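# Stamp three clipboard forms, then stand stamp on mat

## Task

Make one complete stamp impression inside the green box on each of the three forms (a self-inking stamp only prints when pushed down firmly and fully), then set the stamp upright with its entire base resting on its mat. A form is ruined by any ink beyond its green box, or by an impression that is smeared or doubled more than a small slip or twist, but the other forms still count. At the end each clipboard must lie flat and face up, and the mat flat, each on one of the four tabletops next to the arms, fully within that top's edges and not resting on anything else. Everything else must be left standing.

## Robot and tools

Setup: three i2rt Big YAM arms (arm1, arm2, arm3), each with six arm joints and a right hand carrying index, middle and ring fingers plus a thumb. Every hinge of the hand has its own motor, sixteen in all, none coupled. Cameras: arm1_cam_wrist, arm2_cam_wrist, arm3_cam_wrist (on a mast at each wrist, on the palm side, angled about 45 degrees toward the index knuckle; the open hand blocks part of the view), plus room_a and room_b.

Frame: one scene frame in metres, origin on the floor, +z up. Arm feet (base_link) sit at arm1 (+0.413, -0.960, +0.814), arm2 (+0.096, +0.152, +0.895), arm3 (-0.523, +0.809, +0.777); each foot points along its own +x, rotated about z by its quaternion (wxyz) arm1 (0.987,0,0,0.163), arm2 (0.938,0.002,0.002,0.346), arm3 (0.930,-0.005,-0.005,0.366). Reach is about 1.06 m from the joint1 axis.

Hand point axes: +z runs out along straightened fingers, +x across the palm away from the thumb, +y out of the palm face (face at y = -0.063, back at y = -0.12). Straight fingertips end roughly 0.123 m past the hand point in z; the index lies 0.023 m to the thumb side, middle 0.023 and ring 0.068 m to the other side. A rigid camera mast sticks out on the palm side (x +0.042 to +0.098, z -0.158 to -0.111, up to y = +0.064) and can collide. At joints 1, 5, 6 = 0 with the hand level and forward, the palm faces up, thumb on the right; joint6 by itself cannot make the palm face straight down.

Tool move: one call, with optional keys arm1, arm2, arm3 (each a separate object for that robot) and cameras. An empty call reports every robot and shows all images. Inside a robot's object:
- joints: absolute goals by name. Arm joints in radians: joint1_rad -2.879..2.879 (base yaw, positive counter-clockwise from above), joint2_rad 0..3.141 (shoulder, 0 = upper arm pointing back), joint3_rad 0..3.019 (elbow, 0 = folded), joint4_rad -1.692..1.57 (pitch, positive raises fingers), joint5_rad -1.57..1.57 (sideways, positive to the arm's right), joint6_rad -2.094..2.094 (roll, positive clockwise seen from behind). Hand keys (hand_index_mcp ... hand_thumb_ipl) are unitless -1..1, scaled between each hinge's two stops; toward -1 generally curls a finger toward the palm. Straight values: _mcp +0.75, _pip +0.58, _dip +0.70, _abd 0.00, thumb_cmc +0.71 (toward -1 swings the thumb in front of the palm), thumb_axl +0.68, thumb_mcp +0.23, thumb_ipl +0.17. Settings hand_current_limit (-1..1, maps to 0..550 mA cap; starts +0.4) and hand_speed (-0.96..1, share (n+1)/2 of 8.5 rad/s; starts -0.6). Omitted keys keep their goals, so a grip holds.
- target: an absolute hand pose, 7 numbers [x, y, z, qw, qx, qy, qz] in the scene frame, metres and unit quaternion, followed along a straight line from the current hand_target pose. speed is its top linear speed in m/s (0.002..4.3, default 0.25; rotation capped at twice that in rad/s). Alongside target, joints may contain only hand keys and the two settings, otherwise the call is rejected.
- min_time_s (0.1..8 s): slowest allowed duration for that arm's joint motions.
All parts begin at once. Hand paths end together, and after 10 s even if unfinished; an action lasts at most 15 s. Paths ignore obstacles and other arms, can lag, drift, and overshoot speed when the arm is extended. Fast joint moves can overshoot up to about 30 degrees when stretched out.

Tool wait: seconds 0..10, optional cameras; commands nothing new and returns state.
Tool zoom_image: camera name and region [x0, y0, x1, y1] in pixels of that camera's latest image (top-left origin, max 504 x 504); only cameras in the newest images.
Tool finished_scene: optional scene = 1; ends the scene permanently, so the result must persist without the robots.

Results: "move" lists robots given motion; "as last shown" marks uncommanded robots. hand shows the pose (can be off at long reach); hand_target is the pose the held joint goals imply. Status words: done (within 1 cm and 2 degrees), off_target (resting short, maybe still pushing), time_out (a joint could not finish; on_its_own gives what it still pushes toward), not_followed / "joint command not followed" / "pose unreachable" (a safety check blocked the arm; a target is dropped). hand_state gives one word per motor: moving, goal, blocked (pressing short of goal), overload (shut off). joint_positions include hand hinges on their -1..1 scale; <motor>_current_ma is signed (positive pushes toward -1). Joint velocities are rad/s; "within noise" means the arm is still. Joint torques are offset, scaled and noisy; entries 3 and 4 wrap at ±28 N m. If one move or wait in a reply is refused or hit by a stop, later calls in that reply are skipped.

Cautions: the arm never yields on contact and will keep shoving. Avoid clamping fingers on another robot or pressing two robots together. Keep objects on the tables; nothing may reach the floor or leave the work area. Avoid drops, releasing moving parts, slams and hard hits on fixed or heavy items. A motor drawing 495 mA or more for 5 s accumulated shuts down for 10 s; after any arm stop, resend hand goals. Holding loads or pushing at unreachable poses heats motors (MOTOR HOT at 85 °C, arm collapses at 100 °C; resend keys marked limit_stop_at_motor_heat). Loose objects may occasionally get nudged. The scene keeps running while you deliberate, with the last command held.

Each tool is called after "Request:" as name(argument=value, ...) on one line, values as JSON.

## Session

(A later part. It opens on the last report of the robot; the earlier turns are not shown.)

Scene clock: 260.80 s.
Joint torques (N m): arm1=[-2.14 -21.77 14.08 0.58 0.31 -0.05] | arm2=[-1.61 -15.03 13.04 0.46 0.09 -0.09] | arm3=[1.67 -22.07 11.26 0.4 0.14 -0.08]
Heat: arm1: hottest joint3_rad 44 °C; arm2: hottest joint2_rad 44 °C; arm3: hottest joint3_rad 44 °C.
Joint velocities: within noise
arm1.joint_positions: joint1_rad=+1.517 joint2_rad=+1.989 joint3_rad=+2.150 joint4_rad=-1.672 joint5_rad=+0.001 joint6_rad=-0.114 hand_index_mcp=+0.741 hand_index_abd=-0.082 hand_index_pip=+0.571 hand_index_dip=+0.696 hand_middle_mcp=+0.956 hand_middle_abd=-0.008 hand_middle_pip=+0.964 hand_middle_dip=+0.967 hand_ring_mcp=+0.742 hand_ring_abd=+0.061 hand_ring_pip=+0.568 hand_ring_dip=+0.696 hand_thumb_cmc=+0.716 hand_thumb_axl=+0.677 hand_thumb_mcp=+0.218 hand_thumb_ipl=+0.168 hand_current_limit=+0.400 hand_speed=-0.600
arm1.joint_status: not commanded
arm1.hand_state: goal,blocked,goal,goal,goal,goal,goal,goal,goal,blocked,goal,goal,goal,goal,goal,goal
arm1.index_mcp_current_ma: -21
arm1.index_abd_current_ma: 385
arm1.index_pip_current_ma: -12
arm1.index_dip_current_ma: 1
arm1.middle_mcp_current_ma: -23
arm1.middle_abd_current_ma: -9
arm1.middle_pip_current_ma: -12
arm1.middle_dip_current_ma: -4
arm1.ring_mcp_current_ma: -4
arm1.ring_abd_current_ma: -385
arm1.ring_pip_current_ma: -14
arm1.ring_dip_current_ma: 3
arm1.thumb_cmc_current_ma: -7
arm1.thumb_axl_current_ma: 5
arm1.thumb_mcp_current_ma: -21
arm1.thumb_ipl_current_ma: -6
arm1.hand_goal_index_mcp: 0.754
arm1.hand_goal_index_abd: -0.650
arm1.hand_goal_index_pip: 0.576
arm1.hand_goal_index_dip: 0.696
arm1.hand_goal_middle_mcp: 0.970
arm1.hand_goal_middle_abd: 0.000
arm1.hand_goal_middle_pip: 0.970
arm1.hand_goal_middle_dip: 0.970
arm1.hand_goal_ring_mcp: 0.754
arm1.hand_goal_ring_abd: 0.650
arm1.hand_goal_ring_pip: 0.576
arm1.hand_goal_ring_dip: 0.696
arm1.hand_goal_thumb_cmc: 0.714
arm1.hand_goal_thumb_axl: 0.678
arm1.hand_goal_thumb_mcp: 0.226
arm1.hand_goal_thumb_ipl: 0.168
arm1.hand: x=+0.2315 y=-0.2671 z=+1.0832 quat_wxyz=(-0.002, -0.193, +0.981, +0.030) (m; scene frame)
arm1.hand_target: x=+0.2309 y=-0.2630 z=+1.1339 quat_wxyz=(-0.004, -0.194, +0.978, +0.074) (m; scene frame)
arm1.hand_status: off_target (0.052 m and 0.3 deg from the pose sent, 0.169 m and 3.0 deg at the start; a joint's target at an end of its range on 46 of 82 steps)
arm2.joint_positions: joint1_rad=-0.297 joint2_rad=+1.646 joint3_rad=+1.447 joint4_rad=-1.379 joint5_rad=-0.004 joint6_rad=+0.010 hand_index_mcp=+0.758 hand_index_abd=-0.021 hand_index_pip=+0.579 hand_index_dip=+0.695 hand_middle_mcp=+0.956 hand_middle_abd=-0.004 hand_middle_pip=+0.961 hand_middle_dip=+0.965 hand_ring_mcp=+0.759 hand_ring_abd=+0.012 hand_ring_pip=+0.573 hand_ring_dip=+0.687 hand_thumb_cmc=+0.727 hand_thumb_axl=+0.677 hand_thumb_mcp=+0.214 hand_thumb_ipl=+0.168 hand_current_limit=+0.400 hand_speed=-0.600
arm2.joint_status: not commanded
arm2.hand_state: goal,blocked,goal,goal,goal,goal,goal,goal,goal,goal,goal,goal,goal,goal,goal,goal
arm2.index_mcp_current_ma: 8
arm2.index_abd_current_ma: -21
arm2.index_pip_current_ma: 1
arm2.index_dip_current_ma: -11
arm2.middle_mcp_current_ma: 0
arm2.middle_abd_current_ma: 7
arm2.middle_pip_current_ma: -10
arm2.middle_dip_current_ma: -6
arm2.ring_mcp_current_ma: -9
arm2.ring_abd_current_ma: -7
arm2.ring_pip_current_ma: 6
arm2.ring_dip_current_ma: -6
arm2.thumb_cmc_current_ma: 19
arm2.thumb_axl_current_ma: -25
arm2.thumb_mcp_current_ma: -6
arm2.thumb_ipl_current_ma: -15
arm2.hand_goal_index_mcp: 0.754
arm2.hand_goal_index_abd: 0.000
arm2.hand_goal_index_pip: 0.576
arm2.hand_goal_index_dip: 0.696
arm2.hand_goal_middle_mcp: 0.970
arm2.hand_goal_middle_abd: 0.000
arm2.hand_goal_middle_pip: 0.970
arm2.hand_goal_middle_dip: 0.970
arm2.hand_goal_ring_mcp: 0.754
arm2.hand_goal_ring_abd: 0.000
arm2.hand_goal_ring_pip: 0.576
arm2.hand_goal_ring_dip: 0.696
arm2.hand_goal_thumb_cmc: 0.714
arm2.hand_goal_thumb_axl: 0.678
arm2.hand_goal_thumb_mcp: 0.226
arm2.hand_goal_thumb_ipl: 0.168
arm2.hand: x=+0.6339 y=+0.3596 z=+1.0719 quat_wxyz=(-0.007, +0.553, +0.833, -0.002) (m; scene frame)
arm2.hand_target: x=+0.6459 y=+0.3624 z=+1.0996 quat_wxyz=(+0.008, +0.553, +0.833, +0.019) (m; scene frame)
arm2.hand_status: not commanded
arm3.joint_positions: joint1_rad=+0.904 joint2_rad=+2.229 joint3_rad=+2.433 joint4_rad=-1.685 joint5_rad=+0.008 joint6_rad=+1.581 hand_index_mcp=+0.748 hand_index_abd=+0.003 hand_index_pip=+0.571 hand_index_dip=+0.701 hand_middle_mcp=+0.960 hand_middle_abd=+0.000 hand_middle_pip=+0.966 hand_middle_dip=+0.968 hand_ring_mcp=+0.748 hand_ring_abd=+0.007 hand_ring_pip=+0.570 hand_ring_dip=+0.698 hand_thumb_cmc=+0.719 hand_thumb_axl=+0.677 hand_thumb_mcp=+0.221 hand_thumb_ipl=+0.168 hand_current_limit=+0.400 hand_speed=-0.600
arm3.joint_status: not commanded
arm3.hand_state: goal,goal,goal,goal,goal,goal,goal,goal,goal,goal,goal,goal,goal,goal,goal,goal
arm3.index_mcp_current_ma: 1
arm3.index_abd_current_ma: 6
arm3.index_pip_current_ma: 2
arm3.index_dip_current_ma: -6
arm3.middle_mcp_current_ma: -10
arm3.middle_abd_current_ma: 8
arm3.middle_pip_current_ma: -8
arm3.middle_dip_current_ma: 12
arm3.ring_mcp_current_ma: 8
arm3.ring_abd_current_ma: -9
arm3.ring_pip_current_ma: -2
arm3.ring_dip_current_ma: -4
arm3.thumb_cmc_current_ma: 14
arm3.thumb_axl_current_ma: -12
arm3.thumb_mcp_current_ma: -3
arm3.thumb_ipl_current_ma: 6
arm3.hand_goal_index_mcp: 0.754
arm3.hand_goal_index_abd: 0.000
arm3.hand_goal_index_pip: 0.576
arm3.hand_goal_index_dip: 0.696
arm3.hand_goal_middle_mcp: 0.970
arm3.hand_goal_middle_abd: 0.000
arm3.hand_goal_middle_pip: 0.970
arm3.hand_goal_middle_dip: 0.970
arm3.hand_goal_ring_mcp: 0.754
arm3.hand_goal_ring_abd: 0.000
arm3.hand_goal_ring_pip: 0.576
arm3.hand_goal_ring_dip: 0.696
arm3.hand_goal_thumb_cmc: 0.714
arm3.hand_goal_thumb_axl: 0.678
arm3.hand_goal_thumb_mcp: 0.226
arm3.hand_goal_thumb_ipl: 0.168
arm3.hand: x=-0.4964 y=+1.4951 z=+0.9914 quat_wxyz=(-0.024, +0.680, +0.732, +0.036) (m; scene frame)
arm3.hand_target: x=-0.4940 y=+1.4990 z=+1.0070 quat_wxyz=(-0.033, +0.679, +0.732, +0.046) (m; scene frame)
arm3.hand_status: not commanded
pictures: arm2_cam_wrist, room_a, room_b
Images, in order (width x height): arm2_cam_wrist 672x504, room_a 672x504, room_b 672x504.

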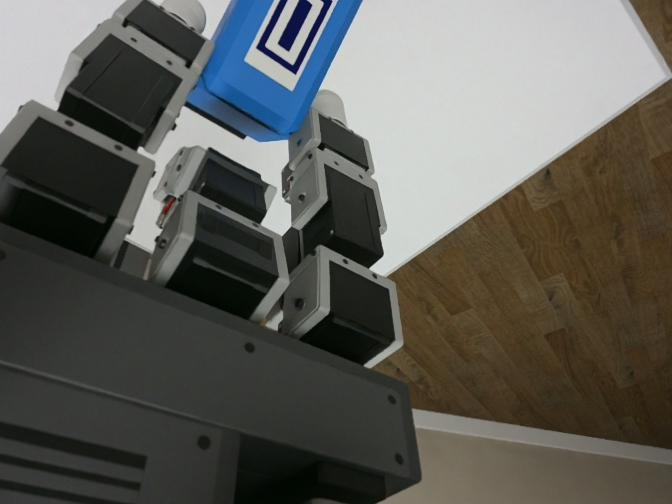

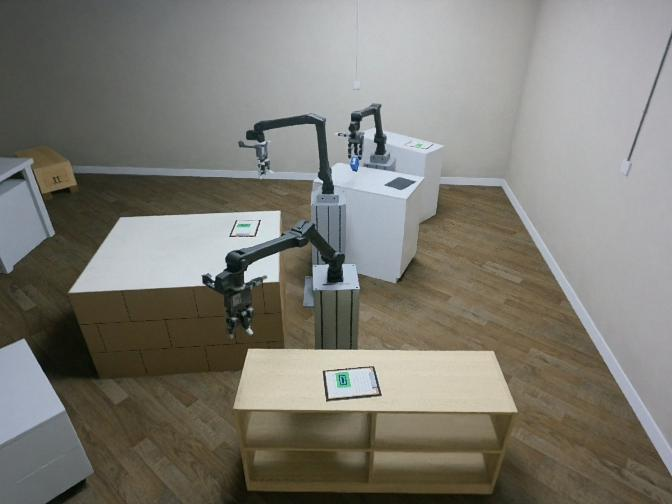

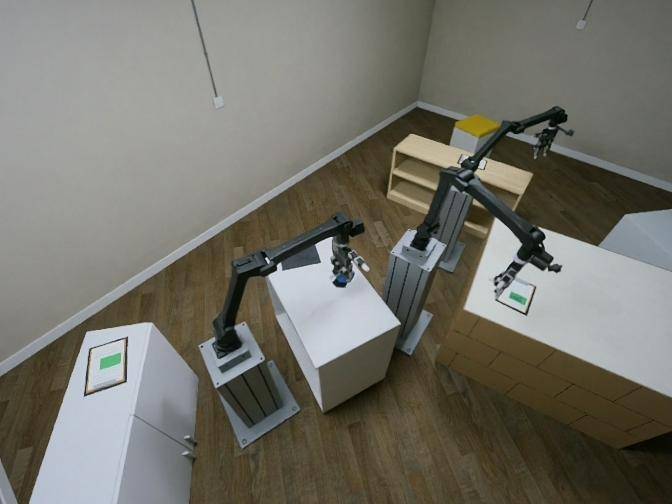

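Request:
move(arm1={"target": [0.2285, -0.265, 1.035, -0.0015, -0.198, 0.9798, 0.022], "speed": 0.08}, cameras=["arm2_cam_wrist","room_a"])

Request:
zoom_image(camera="room_a", region=[335, 140, 375, 180])

Scene clock: 262.83 s.
Joint torques (N m): arm1=[-1.9 -18.84 9.14 1.18 0.21 -0.09] | arm2=[-1.61 -15.03 13.04 0.46 0.1 -0.09] | arm3=[1.61 -22.24 11.28 0.39 0.14 -0.07]
Heat: arm1: hottest joint3_rad 44 °C; arm2: hottest joint2_rad 44 °C; arm3: hottest joint3_rad 44 °C.
move: arm1 done
Joint velocities: within noise
arm1.joint_positions: joint1_rad=+1.517 joint2_rad=+1.991 joint3_rad=+2.036 joint4_rad=-1.578 joint5_rad=+0.001 joint6_rad=-0.114 hand_index_mcp=+0.741 hand_index_abd=-0.082 hand_index_pip=+0.573 hand_index_dip=+0.696 hand_middle_mcp=+0.956 hand_middle_abd=-0.008 hand_middle_pip=+0.964 hand_middle_dip=+0.967 hand_ring_mcp=+0.742 hand_ring_abd=+0.061 hand_ring_pip=+0.570 hand_ring_dip=+0.696 hand_thumb_cmc=+0.716 hand_thumb_axl=+0.677 hand_thumb_mcp=+0.218 hand_thumb_ipl=+0.168 hand_current_limit=+0.400 hand_speed=-0.600
arm1.joint_status: not commanded
arm1.hand_state: goal,blocked,goal,goal,goal,goal,goal,goal,goal,blocked,goal,goal,goal,goal,goal,goal
arm1.index_mcp_current_ma: -20
arm1.index_abd_current_ma: 384
arm1.index_pip_current_ma: -8
arm1.index_dip_current_ma: 4
arm1.middle_mcp_current_ma: -22
arm1.middle_abd_current_ma: -2
arm1.middle_pip_current_ma: -15
arm1.middle_dip_current_ma: -5
arm1.ring_mcp_current_ma: -7
arm1.ring_abd_current_ma: -388
arm1.ring_pip_current_ma: -9
arm1.ring_dip_current_ma: 0
arm1.thumb_cmc_current_ma: -7
arm1.thumb_axl_current_ma: 4
arm1.thumb_mcp_current_ma: -21
arm1.thumb_ipl_current_ma: -10
arm1.hand_goal_index_mcp: 0.754
arm1.hand_goal_index_abd: -0.650
arm1.hand_goal_index_pip: 0.576
arm1.hand_goal_index_dip: 0.696
arm1.hand_goal_middle_mcp: 0.970
arm1.hand_goal_middle_abd: 0.000
arm1.hand_goal_middle_pip: 0.970
arm1.hand_goal_middle_dip: 0.970
arm1.hand_goal_ring_mcp: 0.754
arm1.hand_goal_ring_abd: 0.650
arm1.hand_goal_ring_pip: 0.576
arm1.hand_goal_ring_dip: 0.696
arm1.hand_goal_thumb_cmc: 0.714
arm1.hand_goal_thumb_axl: 0.678
arm1.hand_goal_thumb_mcp: 0.226
arm1.hand_goal_thumb_ipl: 0.168
arm1.hand: x=+0.2316 y=-0.2672 z=+1.0363 quat_wxyz=(-0.001, -0.193, +0.981, +0.019)
arm1.hand_target: x=+0.2286 y=-0.2650 z=+1.0352 quat_wxyz=(-0.002, -0.198, +0.980, +0.022)
arm1.hand_status: done (0.004 m and 0.7 deg from the pose sent, 0.048 m and 1.1 deg at the start)
arm2, arm3: as last shown
arm2.index_mcp_current_ma: 1
arm2.index_pip_current_ma: -1
arm2.index_dip_current_ma: -13
arm2.middle_mcp_current_ma: -2
arm2.middle_abd_current_ma: 10
arm2.middle_pip_current_ma: -6
arm2.middle_dip_current_ma: -10
arm2.ring_mcp_current_ma: 13
arm2.ring_abd_current_ma: 1
arm2.ring_pip_current_ma: -4
arm2.ring_dip_current_ma: -11
arm2.thumb_cmc_current_ma: 23
arm2.thumb_axl_current_ma: 9
arm2.thumb_mcp_current_ma: -18
arm2.thumb_ipl_current_ma: 0
arm3.index_mcp_current_ma: -1
arm3.index_pip_current_ma: -1
arm3.index_dip_current_ma: -3
arm3.middle_mcp_current_ma: -15
arm3.middle_abd_current_ma: 9
arm3.middle_pip_current_ma: -6
arm3.middle_dip_current_ma: 10
arm3.ring_mcp_current_ma: 6
arm3.ring_abd_current_ma: -3
arm3.ring_pip_current_ma: -3
arm3.ring_dip_current_ma: -3
arm3.thumb_cmc_current_ma: 12
arm3.thumb_axl_current_ma: -10
arm3.thumb_ipl_current_ma: 9
Images, in order (width x height): arm2_cam_wrist 672x504, room_a 672x504.

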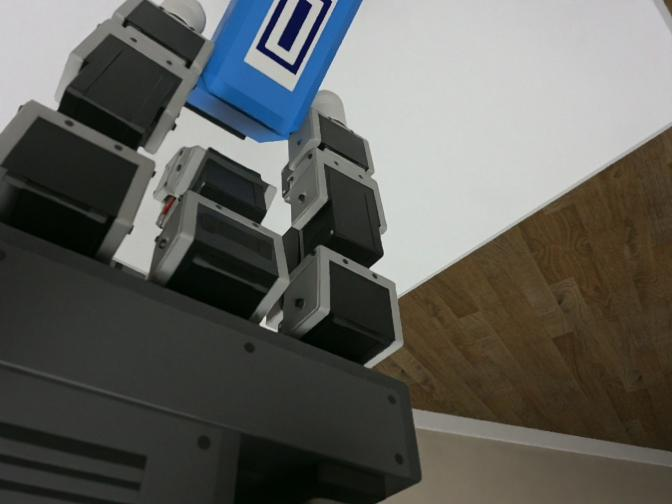

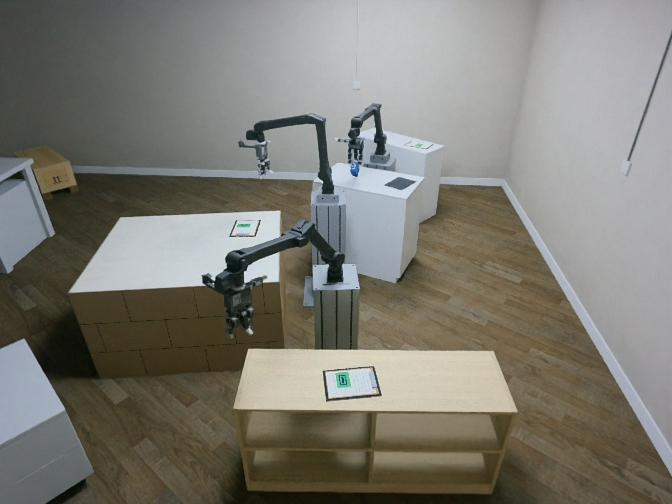

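Scaled by 12.600.

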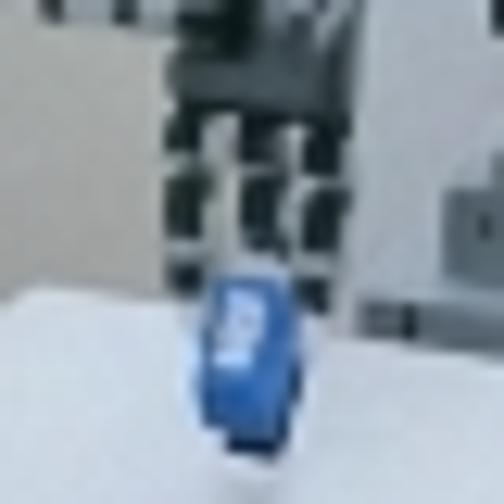

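Request:
move(arm1={"target": [0.226, -0.267, 1.005, -0.0015, -0.198, 0.9798, 0.017], "speed": 0.06}, cameras=["arm2_cam_wrist","room_a"])

Request:
zoom_image(camera="room_a", region=[335, 140, 375, 180])

Scene clock: 264.17 s.
Joint torques (N m): arm1=[-1.49 -19.49 9.13 1.1 0.17 -0.05] | arm2=[-1.61 -15.03 13.04 0.46 0.1 -0.09] | arm3=[1.55 -22.18 11.23 0.42 0.15 -0.07]
Heat: arm1: hottest joint3_rad 44 °C; arm2: hottest joint2_rad 44 °C; arm3: hottest joint3_rad 44 °C.
move: arm1 done
Joint velocities: within noise
arm1.joint_positions: joint1_rad=+1.517 joint2_rad=+1.996 joint3_rad=+1.965 joint4_rad=-1.514 joint5_rad=+0.001 joint6_rad=-0.114 hand_index_mcp=+0.741 hand_index_abd=-0.082 hand_index_pip=+0.570 hand_index_dip=+0.696 hand_middle_mcp=+0.956 hand_middle_abd=-0.008 hand_middle_pip=+0.964 hand_middle_dip=+0.967 hand_ring_mcp=+0.742 hand_ring_abd=+0.061 hand_ring_pip=+0.568 hand_ring_dip=+0.696 hand_thumb_cmc=+0.716 hand_thumb_axl=+0.677 hand_thumb_mcp=+0.218 hand_thumb_ipl=+0.168 hand_current_limit=+0.400 hand_speed=-0.600
arm1.joint_status: not commanded
arm1.hand_state: goal,blocked,goal,goal,goal,goal,goal,goal,goal,blocked,goal,goal,goal,goal,goal,goal
arm1.index_mcp_current_ma: -17
arm1.index_abd_current_ma: 382
arm1.index_pip_current_ma: -12
arm1.index_dip_current_ma: 2
arm1.middle_mcp_current_ma: -23
arm1.middle_abd_current_ma: -4
arm1.middle_pip_current_ma: -12
arm1.middle_dip_current_ma: -4
arm1.ring_mcp_current_ma: -6
arm1.ring_abd_current_ma: -384
arm1.ring_pip_current_ma: -11
arm1.ring_dip_current_ma: 2
arm1.thumb_cmc_current_ma: -8
arm1.thumb_axl_current_ma: 8
arm1.thumb_mcp_current_ma: -18
arm1.thumb_ipl_current_ma: -7
arm1.hand_goal_index_mcp: 0.754
arm1.hand_goal_index_abd: -0.650
arm1.hand_goal_index_pip: 0.576
arm1.hand_goal_index_dip: 0.696
arm1.hand_goal_middle_mcp: 0.970
arm1.hand_goal_middle_abd: 0.000
arm1.hand_goal_middle_pip: 0.970
arm1.hand_goal_middle_dip: 0.970
arm1.hand_goal_ring_mcp: 0.754
arm1.hand_goal_ring_abd: 0.650
arm1.hand_goal_ring_pip: 0.576
arm1.hand_goal_ring_dip: 0.696
arm1.hand_goal_thumb_cmc: 0.714
arm1.hand_goal_thumb_axl: 0.678
arm1.hand_goal_thumb_mcp: 0.226
arm1.hand_goal_thumb_ipl: 0.168
arm1.hand: x=+0.2319 y=-0.2682 z=+1.0057 quat_wxyz=(-0.001, -0.193, +0.981, +0.014)
arm1.hand_target: x=+0.2261 y=-0.2670 z=+1.0050 quat_wxyz=(-0.002, -0.198, +0.980, +0.017)
arm1.hand_status: done (0.006 m and 0.7 deg from the pose sent, 0.032 m and 0.6 deg at the start)
arm2, arm3: as last shown
arm2.index_mcp_current_ma: -1
arm2.index_pip_current_ma: -6
arm2.index_dip_current_ma: 4
arm2.middle_mcp_current_ma: -13
arm2.middle_abd_current_ma: -3
arm2.middle_pip_current_ma: -11
arm2.middle_dip_current_ma: 15
arm2.ring_abd_current_ma: -15
arm2.ring_pip_current_ma: -1
arm2.ring_dip_current_ma: -12
arm2.thumb_cmc_current_ma: 30
arm2.thumb_axl_current_ma: -1
arm2.thumb_mcp_current_ma: 2
arm2.thumb_ipl_current_ma: 1
arm3.index_abd_current_ma: 2
arm3.index_pip_current_ma: -5
arm3.index_dip_current_ma: -1
arm3.middle_mcp_current_ma: -9
arm3.middle_abd_current_ma: 7
arm3.middle_pip_current_ma: -5
arm3.middle_dip_current_ma: 12
arm3.ring_abd_current_ma: -2
arm3.ring_pip_current_ma: 3
arm3.ring_dip_current_ma: -5
arm3.thumb_cmc_current_ma: 11
arm3.thumb_axl_current_ma: -13
arm3.thumb_mcp_current_ma: -2
arm3.thumb_ipl_current_ma: 10
Images, in order (width x height): arm2_cam_wrist 672x504, room_a 672x504.

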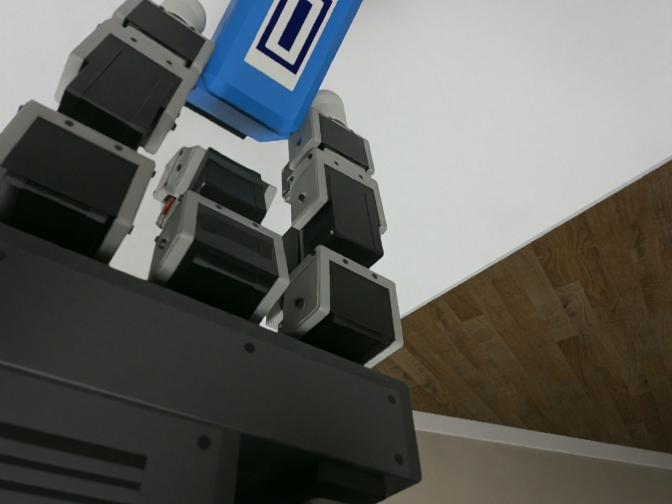

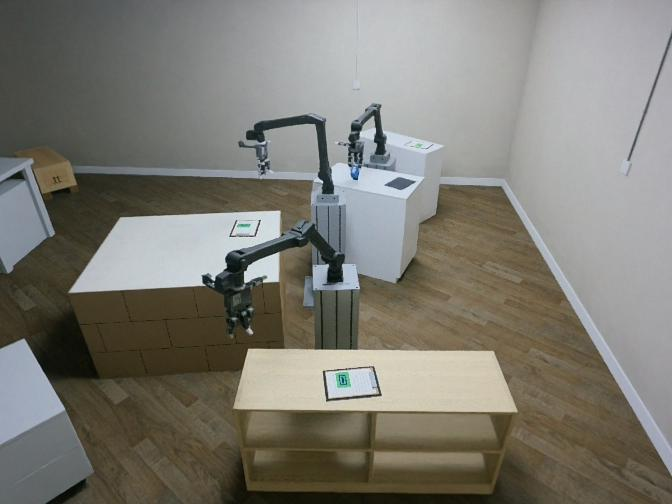

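Scaled by 12.600.

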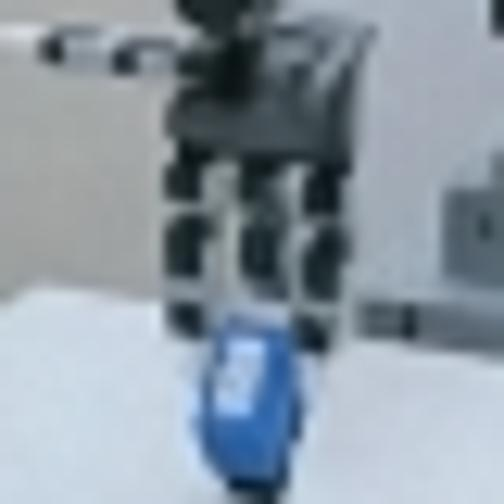

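Request:
move(arm1={"target": [0.225, -0.2675, 0.98, -0.0015, -0.198, 0.9798, 0.012], "speed": 0.05}, cameras=["arm2_cam_wrist","room_a"])

Request:
zoom_image(camera="arm2_cam_wrist", region=[140, 0, 440, 225])

Request:
zoom_image(camera="room_a", region=[335, 150, 375, 190])

Scene clock: 265.33 s.
Joint torques (N m): arm1=[-1.32 -17.9 8.06 0.99 0.14 -0.04] | arm2=[-1.61 -15.03 13.05 0.47 0.09 -0.09] | arm3=[1.49 -22.07 11.25 0.42 0.15 -0.06]
Heat: arm1: hottest joint3_rad 43 °C; arm2: hottest joint2_rad 44 °C; arm3: hottest joint3_rad 44 °C.
move: arm1 off_target
Joint velocities: within noise
arm1.joint_positions: joint1_rad=+1.517 joint2_rad=+1.996 joint3_rad=+1.933 joint4_rad=-1.466 joint5_rad=+0.001 joint6_rad=-0.114 hand_index_mcp=+0.742 hand_index_abd=-0.082 hand_index_pip=+0.570 hand_index_dip=+0.696 hand_middle_mcp=+0.956 hand_middle_abd=-0.008 hand_middle_pip=+0.964 hand_middle_dip=+0.967 hand_ring_mcp=+0.742 hand_ring_abd=+0.061 hand_ring_pip=+0.568 hand_ring_dip=+0.696 hand_thumb_cmc=+0.716 hand_thumb_axl=+0.677 hand_thumb_mcp=+0.218 hand_thumb_ipl=+0.168 hand_current_limit=+0.400 hand_speed=-0.600
arm1.joint_status: not commanded
arm1.hand_state: goal,blocked,goal,goal,goal,goal,goal,goal,goal,blocked,goal,goal,goal,goal,goal,goal
arm1.index_mcp_current_ma: -18
arm1.index_abd_current_ma: 384
arm1.index_pip_current_ma: -12
arm1.index_dip_current_ma: 1
arm1.middle_mcp_current_ma: -26
arm1.middle_abd_current_ma: 2
arm1.middle_pip_current_ma: -9
arm1.middle_dip_current_ma: -5
arm1.ring_mcp_current_ma: -4
arm1.ring_abd_current_ma: -386
arm1.ring_pip_current_ma: -11
arm1.ring_dip_current_ma: -1
arm1.thumb_cmc_current_ma: -6
arm1.thumb_axl_current_ma: 8
arm1.thumb_mcp_current_ma: -20
arm1.thumb_ipl_current_ma: -4
arm1.hand_goal_index_mcp: 0.754
arm1.hand_goal_index_abd: -0.650
arm1.hand_goal_index_pip: 0.576
arm1.hand_goal_index_dip: 0.696
arm1.hand_goal_middle_mcp: 0.970
arm1.hand_goal_middle_abd: 0.000
arm1.hand_goal_middle_pip: 0.970
arm1.hand_goal_middle_dip: 0.970
arm1.hand_goal_ring_mcp: 0.754
arm1.hand_goal_ring_abd: 0.650
arm1.hand_goal_ring_pip: 0.576
arm1.hand_goal_ring_dip: 0.696
arm1.hand_goal_thumb_cmc: 0.714
arm1.hand_goal_thumb_axl: 0.678
arm1.hand_goal_thumb_mcp: 0.226
arm1.hand_goal_thumb_ipl: 0.168
arm1.hand: x=+0.2310 y=-0.2650 z=+0.9950 quat_wxyz=(-0.001, -0.193, +0.981, +0.022)
arm1.hand_target: x=+0.2252 y=-0.2677 z=+0.9801 quat_wxyz=(-0.001, -0.198, +0.980, +0.012)
arm1.hand_status: off_target (0.016 m and 1.2 deg from the pose sent, 0.027 m and 0.6 deg at the start)
arm2, arm3: as last shown
arm2.index_mcp_current_ma: 4
arm2.index_abd_current_ma: -7
arm2.index_pip_current_ma: 4
arm2.index_dip_current_ma: 3
arm2.middle_mcp_current_ma: -18
arm2.middle_abd_current_ma: 15
arm2.middle_pip_current_ma: -17
arm2.middle_dip_current_ma: 16
arm2.ring_mcp_current_ma: 3
arm2.ring_abd_current_ma: 3
arm2.ring_pip_current_ma: 0
arm2.ring_dip_current_ma: -2
arm2.thumb_cmc_current_ma: 9
arm2.thumb_axl_current_ma: 9
arm2.thumb_mcp_current_ma: 1
arm2.thumb_ipl_current_ma: -8
arm3.index_mcp_current_ma: -3
arm3.index_abd_current_ma: 4
arm3.index_pip_current_ma: -2
arm3.index_dip_current_ma: -7
arm3.middle_mcp_current_ma: -13
arm3.middle_abd_current_ma: 4
arm3.middle_dip_current_ma: 9
arm3.ring_abd_current_ma: -6
arm3.ring_dip_current_ma: -7
arm3.thumb_cmc_current_ma: 10
arm3.thumb_axl_current_ma: -12
arm3.thumb_mcp_current_ma: -3
arm3.thumb_ipl_current_ma: 8
Images, in order (width x height): arm2_cam_wrist 672x504, room_a 672x504.

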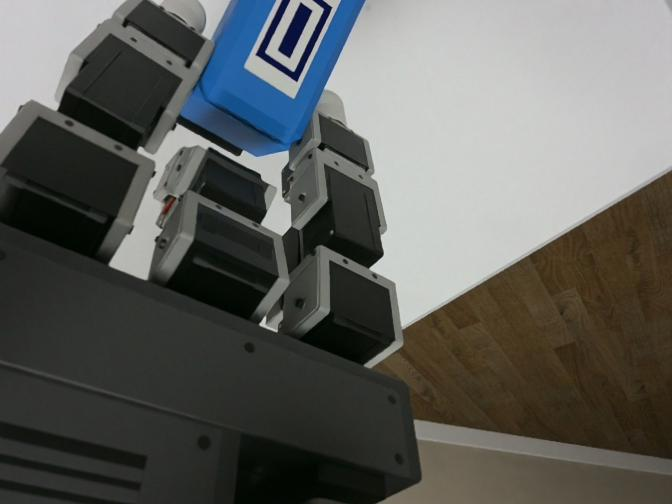

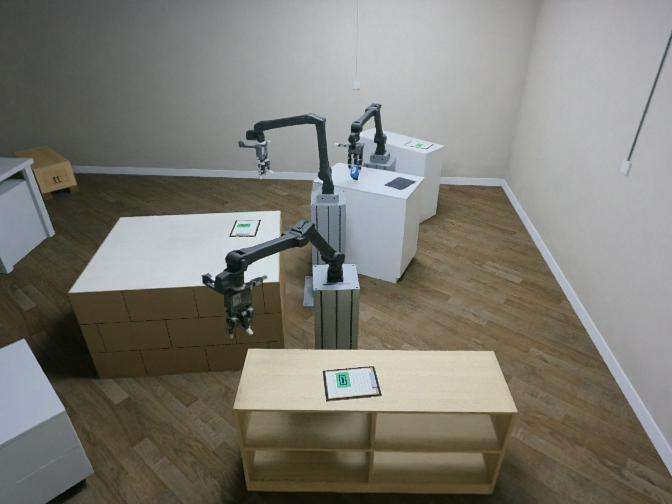

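Scaled by 1.680.

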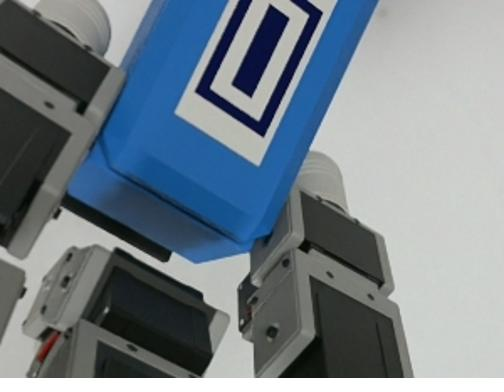

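Scaled by 12.600.

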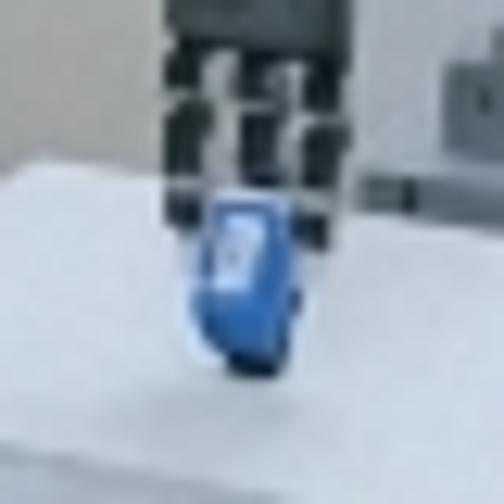

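Request:
move(arm1={"target": [0.2235, -0.268, 0.96, -0.0015, -0.198, 0.9798, 0.008], "speed": 0.05}, cameras=["arm2_cam_wrist","room_a"])

Request:
zoom_image(camera="arm2_cam_wrist", region=[140, 0, 440, 225])

Request:
zoom_image(camera="room_a", region=[335, 150, 375, 190])

Scene clock: 266.43 s.
Joint torques (N m): arm1=[-1.2 -16.85 7.99 0.98 0.12 -0.01] | arm2=[-1.61 -15.03 13.05 0.46 0.1 -0.08] | arm3=[1.61 -22.3 11.26 0.44 0.14 -0.07]
Heat: arm1: hottest joint3_rad 43 °C; arm2: hottest joint2_rad 44 °C; arm3: hottest joint3_rad 44 °C.
move: arm1 off_target
Joint velocities: within noise
arm1.joint_positions: joint1_rad=+1.517 joint2_rad=+1.996 joint3_rad=+1.901 joint4_rad=-1.429 joint5_rad=+0.001 joint6_rad=-0.114 hand_index_mcp=+0.742 hand_index_abd=-0.082 hand_index_pip=+0.570 hand_index_dip=+0.691 hand_middle_mcp=+0.956 hand_middle_abd=-0.008 hand_middle_pip=+0.964 hand_middle_dip=+0.967 hand_ring_mcp=+0.742 hand_ring_abd=+0.061 hand_ring_pip=+0.568 hand_ring_dip=+0.688 hand_thumb_cmc=+0.716 hand_thumb_axl=+0.677 hand_thumb_mcp=+0.218 hand_thumb_ipl=+0.168 hand_current_limit=+0.400 hand_speed=-0.600
arm1.joint_status: not commanded
arm1.hand_state: goal,blocked,goal,goal,goal,goal,goal,goal,goal,blocked,goal,goal,goal,goal,goal,goal
arm1.index_mcp_current_ma: -16
arm1.index_abd_current_ma: 384
arm1.index_pip_current_ma: -13
arm1.index_dip_current_ma: -4
arm1.middle_mcp_current_ma: -27
arm1.middle_abd_current_ma: -4
arm1.middle_pip_current_ma: -14
arm1.middle_dip_current_ma: -2
arm1.ring_mcp_current_ma: -10
arm1.ring_abd_current_ma: -385
arm1.ring_pip_current_ma: -10
arm1.ring_dip_current_ma: -7
arm1.thumb_cmc_current_ma: -7
arm1.thumb_axl_current_ma: 8
arm1.thumb_mcp_current_ma: -22
arm1.thumb_ipl_current_ma: -7
arm1.hand_goal_index_mcp: 0.754
arm1.hand_goal_index_abd: -0.650
arm1.hand_goal_index_pip: 0.576
arm1.hand_goal_index_dip: 0.696
arm1.hand_goal_middle_mcp: 0.970
arm1.hand_goal_middle_abd: 0.000
arm1.hand_goal_middle_pip: 0.970
arm1.hand_goal_middle_dip: 0.970
arm1.hand_goal_ring_mcp: 0.754
arm1.hand_goal_ring_abd: 0.650
arm1.hand_goal_ring_pip: 0.576
arm1.hand_goal_ring_dip: 0.696
arm1.hand_goal_thumb_cmc: 0.714
arm1.hand_goal_thumb_axl: 0.678
arm1.hand_goal_thumb_mcp: 0.226
arm1.hand_goal_thumb_ipl: 0.168
arm1.hand: x=+0.2310 y=-0.2649 z=+0.9831 quat_wxyz=(-0.002, -0.193, +0.981, +0.024)
arm1.hand_target: x=+0.2239 y=-0.2686 z=+0.9602 quat_wxyz=(-0.001, -0.198, +0.980, +0.008)
arm1.hand_status: off_target (0.024 m and 1.9 deg from the pose sent, 0.036 m and 1.7 deg at the start)
arm2, arm3: as last shown
arm2.index_mcp_current_ma: 7
arm2.index_abd_current_ma: -21
arm2.index_pip_current_ma: -6
arm2.index_dip_current_ma: 7
arm2.middle_mcp_current_ma: -20
arm2.middle_abd_current_ma: 0
arm2.middle_pip_current_ma: -37
arm2.middle_dip_current_ma: 31
arm2.ring_mcp_current_ma: 17
arm2.ring_abd_current_ma: -5
arm2.ring_pip_current_ma: -4
arm2.ring_dip_current_ma: 2
arm2.thumb_cmc_current_ma: 18
arm2.thumb_axl_current_ma: -5
arm2.thumb_mcp_current_ma: -14
arm2.thumb_ipl_current_ma: -4
arm3.index_abd_current_ma: 8
arm3.index_pip_current_ma: 2
arm3.index_dip_current_ma: -6
arm3.middle_mcp_current_ma: -9
arm3.middle_abd_current_ma: 8
arm3.middle_pip_current_ma: -4
arm3.ring_mcp_current_ma: 4
arm3.ring_abd_current_ma: -4
arm3.ring_pip_current_ma: 0
arm3.ring_dip_current_ma: -4
arm3.thumb_cmc_current_ma: 6
arm3.thumb_axl_current_ma: -8
arm3.thumb_ipl_current_ma: 14
Images, in order (width x height): arm2_cam_wrist 672x504, room_a 672x504.

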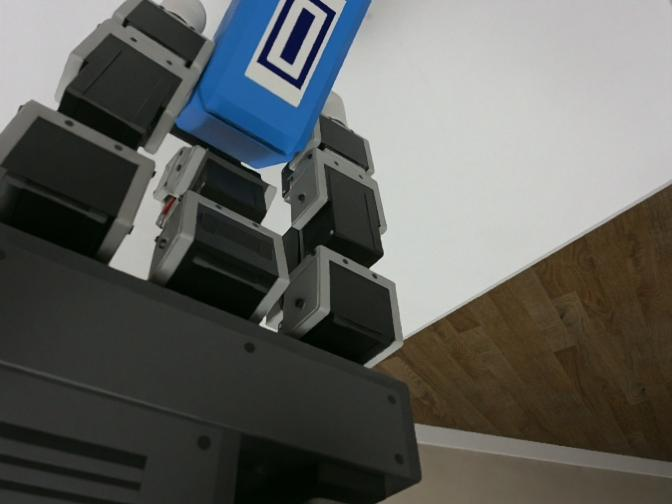

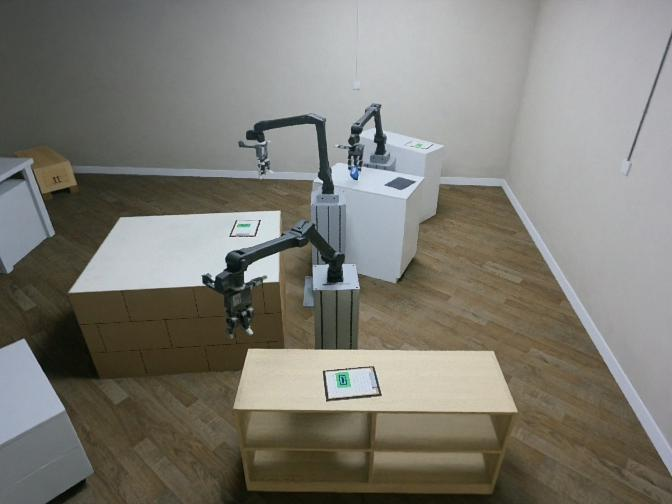

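Scaled by 1.680.

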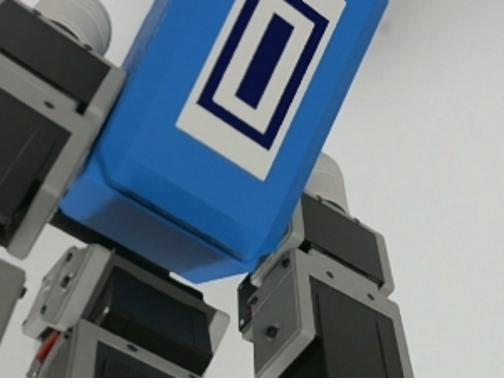

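Scaled by 12.600.

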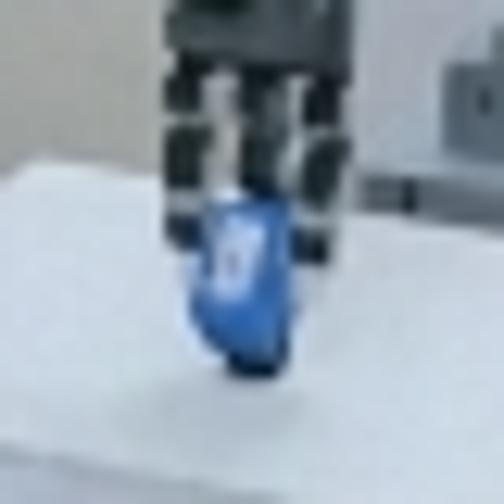

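Request:
move(arm1={"target": [0.2235, -0.268, 0.945, -0.0015, -0.198, 0.9798, 0.010], "speed": 0.05}, cameras=["arm2_cam_wrist","room_a"])

Request:
zoom_image(camera="arm2_cam_wrist", region=[140, 0, 440, 225])

Request:
zoom_image(camera="room_a", region=[335, 150, 375, 190])

Scene clock: 267.60 s.
Joint torques (N m): arm1=[-1.2 -16.67 7.91 1.01 0.13 -0.02] | arm2=[-1.61 -15.03 13.04 0.46 0.09 -0.08] | arm3=[1.73 -22.3 11.26 0.44 0.14 -0.07]
Heat: arm1: hottest joint3_rad 43 °C; arm2: hottest joint2_rad 44 °C; arm3: hottest joint3_rad 44 °C.
move: arm1 off_target
Joint velocities: within noise
arm1.joint_positions: joint1_rad=+1.517 joint2_rad=+1.997 joint3_rad=+1.867 joint4_rad=-1.385 joint5_rad=+0.001 joint6_rad=-0.114 hand_index_mcp=+0.742 hand_index_abd=-0.082 hand_index_pip=+0.570 hand_index_dip=+0.691 hand_middle_mcp=+0.956 hand_middle_abd=-0.008 hand_middle_pip=+0.964 hand_middle_dip=+0.967 hand_ring_mcp=+0.742 hand_ring_abd=+0.061 hand_ring_pip=+0.568 hand_ring_dip=+0.687 hand_thumb_cmc=+0.716 hand_thumb_axl=+0.677 hand_thumb_mcp=+0.218 hand_thumb_ipl=+0.168 hand_current_limit=+0.400 hand_speed=-0.600
arm1.joint_status: not commanded
arm1.hand_state: goal,blocked,goal,goal,goal,goal,goal,goal,goal,blocked,goal,goal,goal,goal,goal,goal
arm1.index_mcp_current_ma: -16
arm1.index_abd_current_ma: 388
arm1.index_pip_current_ma: -10
arm1.index_dip_current_ma: -2
arm1.middle_mcp_current_ma: -25
arm1.middle_abd_current_ma: -4
arm1.middle_pip_current_ma: -15
arm1.middle_dip_current_ma: -7
arm1.ring_mcp_current_ma: -7
arm1.ring_abd_current_ma: -388
arm1.ring_pip_current_ma: -11
arm1.ring_dip_current_ma: -13
arm1.thumb_cmc_current_ma: -8
arm1.thumb_axl_current_ma: 2
arm1.thumb_mcp_current_ma: -23
arm1.thumb_ipl_current_ma: -9
arm1.hand_goal_index_mcp: 0.754
arm1.hand_goal_index_abd: -0.650
arm1.hand_goal_index_pip: 0.576
arm1.hand_goal_index_dip: 0.696
arm1.hand_goal_middle_mcp: 0.970
arm1.hand_goal_middle_abd: 0.000
arm1.hand_goal_middle_pip: 0.970
arm1.hand_goal_middle_dip: 0.970
arm1.hand_goal_ring_mcp: 0.754
arm1.hand_goal_ring_abd: 0.650
arm1.hand_goal_ring_pip: 0.576
arm1.hand_goal_ring_dip: 0.696
arm1.hand_goal_thumb_cmc: 0.714
arm1.hand_goal_thumb_axl: 0.678
arm1.hand_goal_thumb_mcp: 0.226
arm1.hand_goal_thumb_ipl: 0.168
arm1.hand: x=+0.2307 y=-0.2640 z=+0.9704 quat_wxyz=(-0.002, -0.193, +0.981, +0.028)
arm1.hand_target: x=+0.2239 y=-0.2686 z=+0.9454 quat_wxyz=(-0.001, -0.198, +0.980, +0.010)
arm1.hand_status: off_target (0.027 m and 2.2 deg from the pose sent, 0.039 m and 1.7 deg at the start)
arm2, arm3: as last shown
arm2.index_mcp_current_ma: -6
arm2.index_abd_current_ma: -24
arm2.index_pip_current_ma: -1
arm2.index_dip_current_ma: -16
arm2.middle_mcp_current_ma: -21
arm2.middle_abd_current_ma: 29
arm2.middle_pip_current_ma: -20
arm2.middle_dip_current_ma: 8
arm2.ring_mcp_current_ma: 21
arm2.ring_abd_current_ma: 0
arm2.ring_pip_current_ma: 3
arm2.ring_dip_current_ma: -9
arm2.thumb_cmc_current_ma: -1
arm2.thumb_mcp_current_ma: 19
arm2.thumb_ipl_current_ma: 2
arm3.index_mcp_current_ma: -1
arm3.index_abd_current_ma: 4
arm3.index_pip_current_ma: -2
arm3.index_dip_current_ma: -2
arm3.middle_mcp_current_ma: -10
arm3.middle_pip_current_ma: -6
arm3.middle_dip_current_ma: 8
arm3.ring_mcp_current_ma: 7
arm3.ring_abd_current_ma: -9
arm3.ring_pip_current_ma: 2
arm3.ring_dip_current_ma: -9
arm3.thumb_cmc_current_ma: 9
arm3.thumb_axl_current_ma: -10
arm3.thumb_mcp_current_ma: -4
arm3.thumb_ipl_current_ma: 10
Images, in order (width x height): arm2_cam_wrist 672x504, room_a 672x504.

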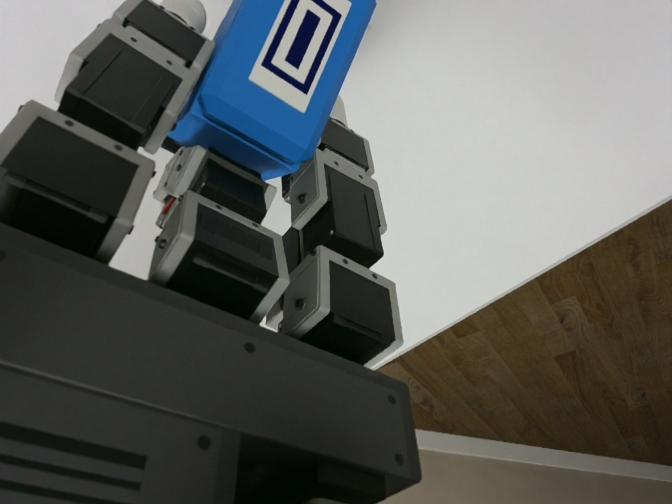

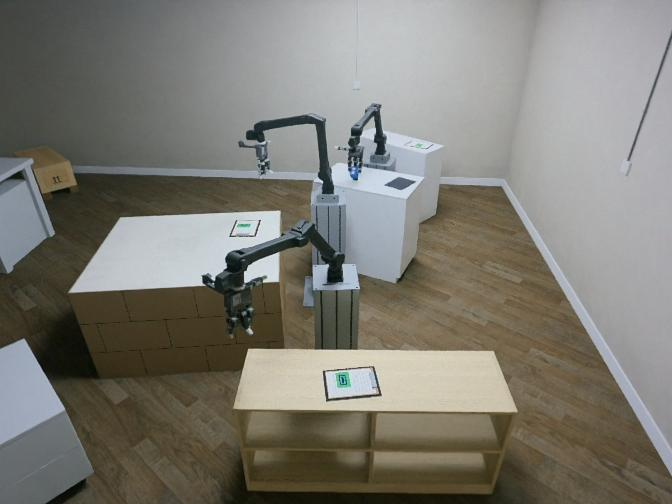

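Scaled by 1.680.

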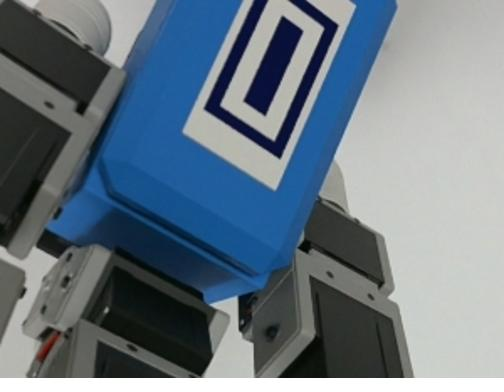

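Scaled by 12.600.

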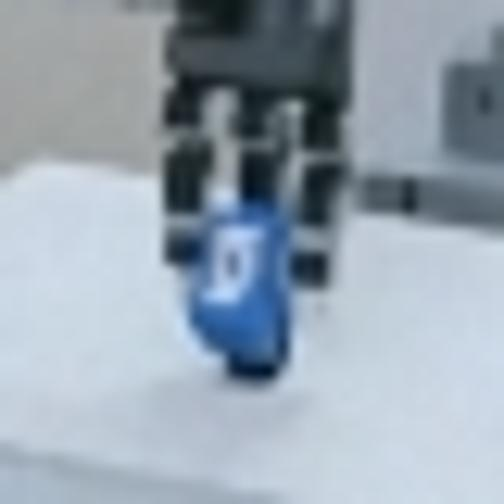

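Request:
move(arm1={"target": [0.2315, -0.287, 0.968, -0.0015, -0.198, 0.9798, 0.012], "speed": 0.06}, cameras=["arm2_cam_wrist","room_a"])

Request:
zoom_image(camera="arm2_cam_wrist", region=[140, 0, 440, 225])

Request:
zoom_image(camera="room_a", region=[335, 150, 375, 190])

Scene clock: 270.10 s.
Joint torques (N m): arm1=[-1.49 -21.07 8.09 0.42 0.14 -0.05] | arm2=[-1.61 -15.09 13.05 0.47 0.1 -0.09] | arm3=[1.38 -22.42 11.28 0.42 0.14 -0.07]
Heat: arm1: hottest joint3_rad 43 °C; arm2: hottest joint3_rad 45 °C; arm3: hottest joint3_rad 44 °C.
move: arm1 off_target
Joint velocities: within noise
arm1.joint_positions: joint1_rad=+1.517 joint2_rad=+1.980 joint3_rad=+1.813 joint4_rad=-1.385 joint5_rad=+0.001 joint6_rad=-0.114 hand_index_mcp=+0.718 hand_index_abd=-0.082 hand_index_pip=+0.561 hand_index_dip=+0.691 hand_middle_mcp=+0.972 hand_middle_abd=-0.009 hand_middle_pip=+0.964 hand_middle_dip=+0.967 hand_ring_mcp=+0.716 hand_ring_abd=+0.061 hand_ring_pip=+0.563 hand_ring_dip=+0.687 hand_thumb_cmc=+0.716 hand_thumb_axl=+0.677 hand_thumb_mcp=+0.218 hand_thumb_ipl=+0.168 hand_current_limit=+0.400 hand_speed=-0.600
arm1.joint_status: not commanded
arm1.hand_state: blocked,blocked,goal,goal,goal,goal,goal,goal,blocked,blocked,goal,goal,goal,goal,goal,goal
arm1.index_mcp_current_ma: -52
arm1.index_abd_current_ma: 389
arm1.index_pip_current_ma: -19
arm1.index_dip_current_ma: -4
arm1.middle_mcp_current_ma: -10
arm1.middle_abd_current_ma: -8
arm1.middle_pip_current_ma: -14
arm1.middle_dip_current_ma: -1
arm1.ring_mcp_current_ma: -45
arm1.ring_abd_current_ma: -387
arm1.ring_pip_current_ma: -14
arm1.ring_dip_current_ma: -6
arm1.thumb_cmc_current_ma: -13
arm1.thumb_axl_current_ma: 8
arm1.thumb_mcp_current_ma: -20
arm1.thumb_ipl_current_ma: -7
arm1.hand_goal_index_mcp: 0.754
arm1.hand_goal_index_abd: -0.650
arm1.hand_goal_index_pip: 0.576
arm1.hand_goal_index_dip: 0.696
arm1.hand_goal_middle_mcp: 0.970
arm1.hand_goal_middle_abd: 0.000
arm1.hand_goal_middle_pip: 0.970
arm1.hand_goal_middle_dip: 0.970
arm1.hand_goal_ring_mcp: 0.754
arm1.hand_goal_ring_abd: 0.650
arm1.hand_goal_ring_pip: 0.576
arm1.hand_goal_ring_dip: 0.696
arm1.hand_goal_thumb_cmc: 0.714
arm1.hand_goal_thumb_axl: 0.678
arm1.hand_goal_thumb_mcp: 0.226
arm1.hand_goal_thumb_ipl: 0.168
arm1.hand: x=+0.2352 y=-0.2798 z=+0.9562 quat_wxyz=(+0.000, -0.193, +0.981, +0.010)
arm1.hand_target: x=+0.2316 y=-0.2869 z=+0.9676 quat_wxyz=(-0.002, -0.198, +0.980, +0.012)
arm1.hand_status: off_target (0.014 m and 0.6 deg from the pose sent, 0.023 m and 1.9 deg at the start)
arm2, arm3: as last shown
arm2.index_mcp_current_ma: 4
arm2.index_abd_current_ma: -16
arm2.index_dip_current_ma: -3
arm2.middle_mcp_current_ma: -28
arm2.middle_abd_current_ma: -3
arm2.middle_pip_current_ma: -13
arm2.middle_dip_current_ma: 2
arm2.ring_mcp_current_ma: 9
arm2.ring_abd_current_ma: 16
arm2.ring_pip_current_ma: -13
arm2.ring_dip_current_ma: 11
arm2.thumb_cmc_current_ma: 11
arm2.thumb_axl_current_ma: -6
arm2.thumb_mcp_current_ma: -6
arm2.thumb_ipl_current_ma: 4
arm3.index_mcp_current_ma: -4
arm3.index_abd_current_ma: 5
arm3.index_dip_current_ma: -7
arm3.middle_mcp_current_ma: -13
arm3.middle_abd_current_ma: 5
arm3.middle_pip_current_ma: -4
arm3.middle_dip_current_ma: 9
arm3.ring_mcp_current_ma: 10
arm3.ring_abd_current_ma: -6
arm3.ring_pip_current_ma: 0
arm3.ring_dip_current_ma: -3
arm3.thumb_cmc_current_ma: 10
arm3.thumb_axl_current_ma: -5
arm3.thumb_mcp_current_ma: 1
arm3.thumb_ipl_current_ma: 6
Images, in order (width x height): arm2_cam_wrist 672x504, room_a 672x504.

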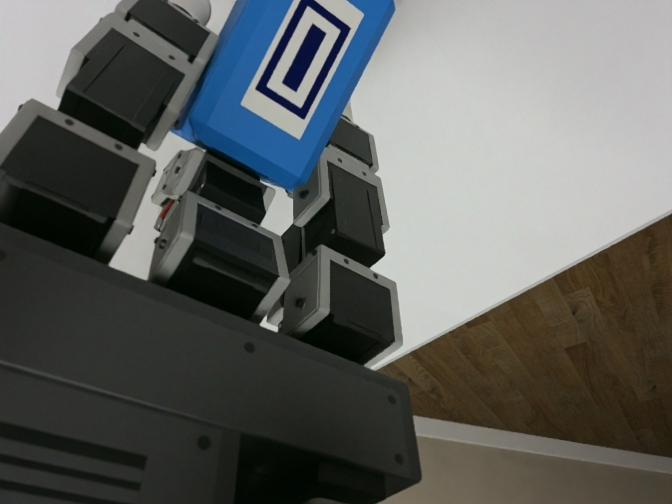

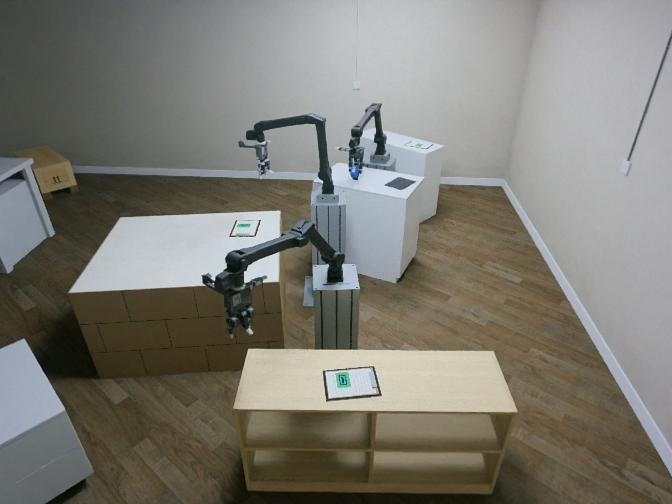

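Scaled by 1.680.

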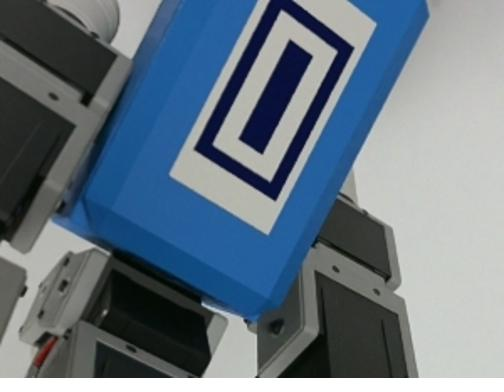

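Scaled by 12.600.

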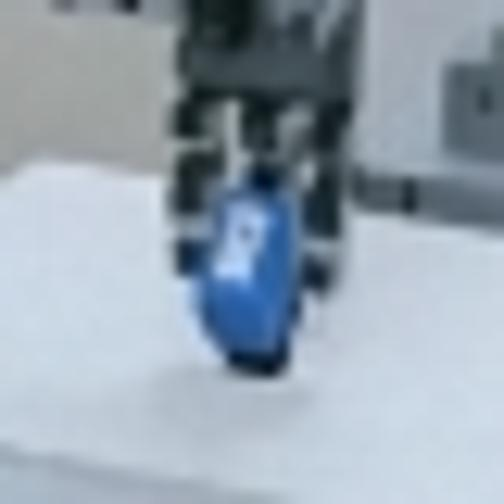

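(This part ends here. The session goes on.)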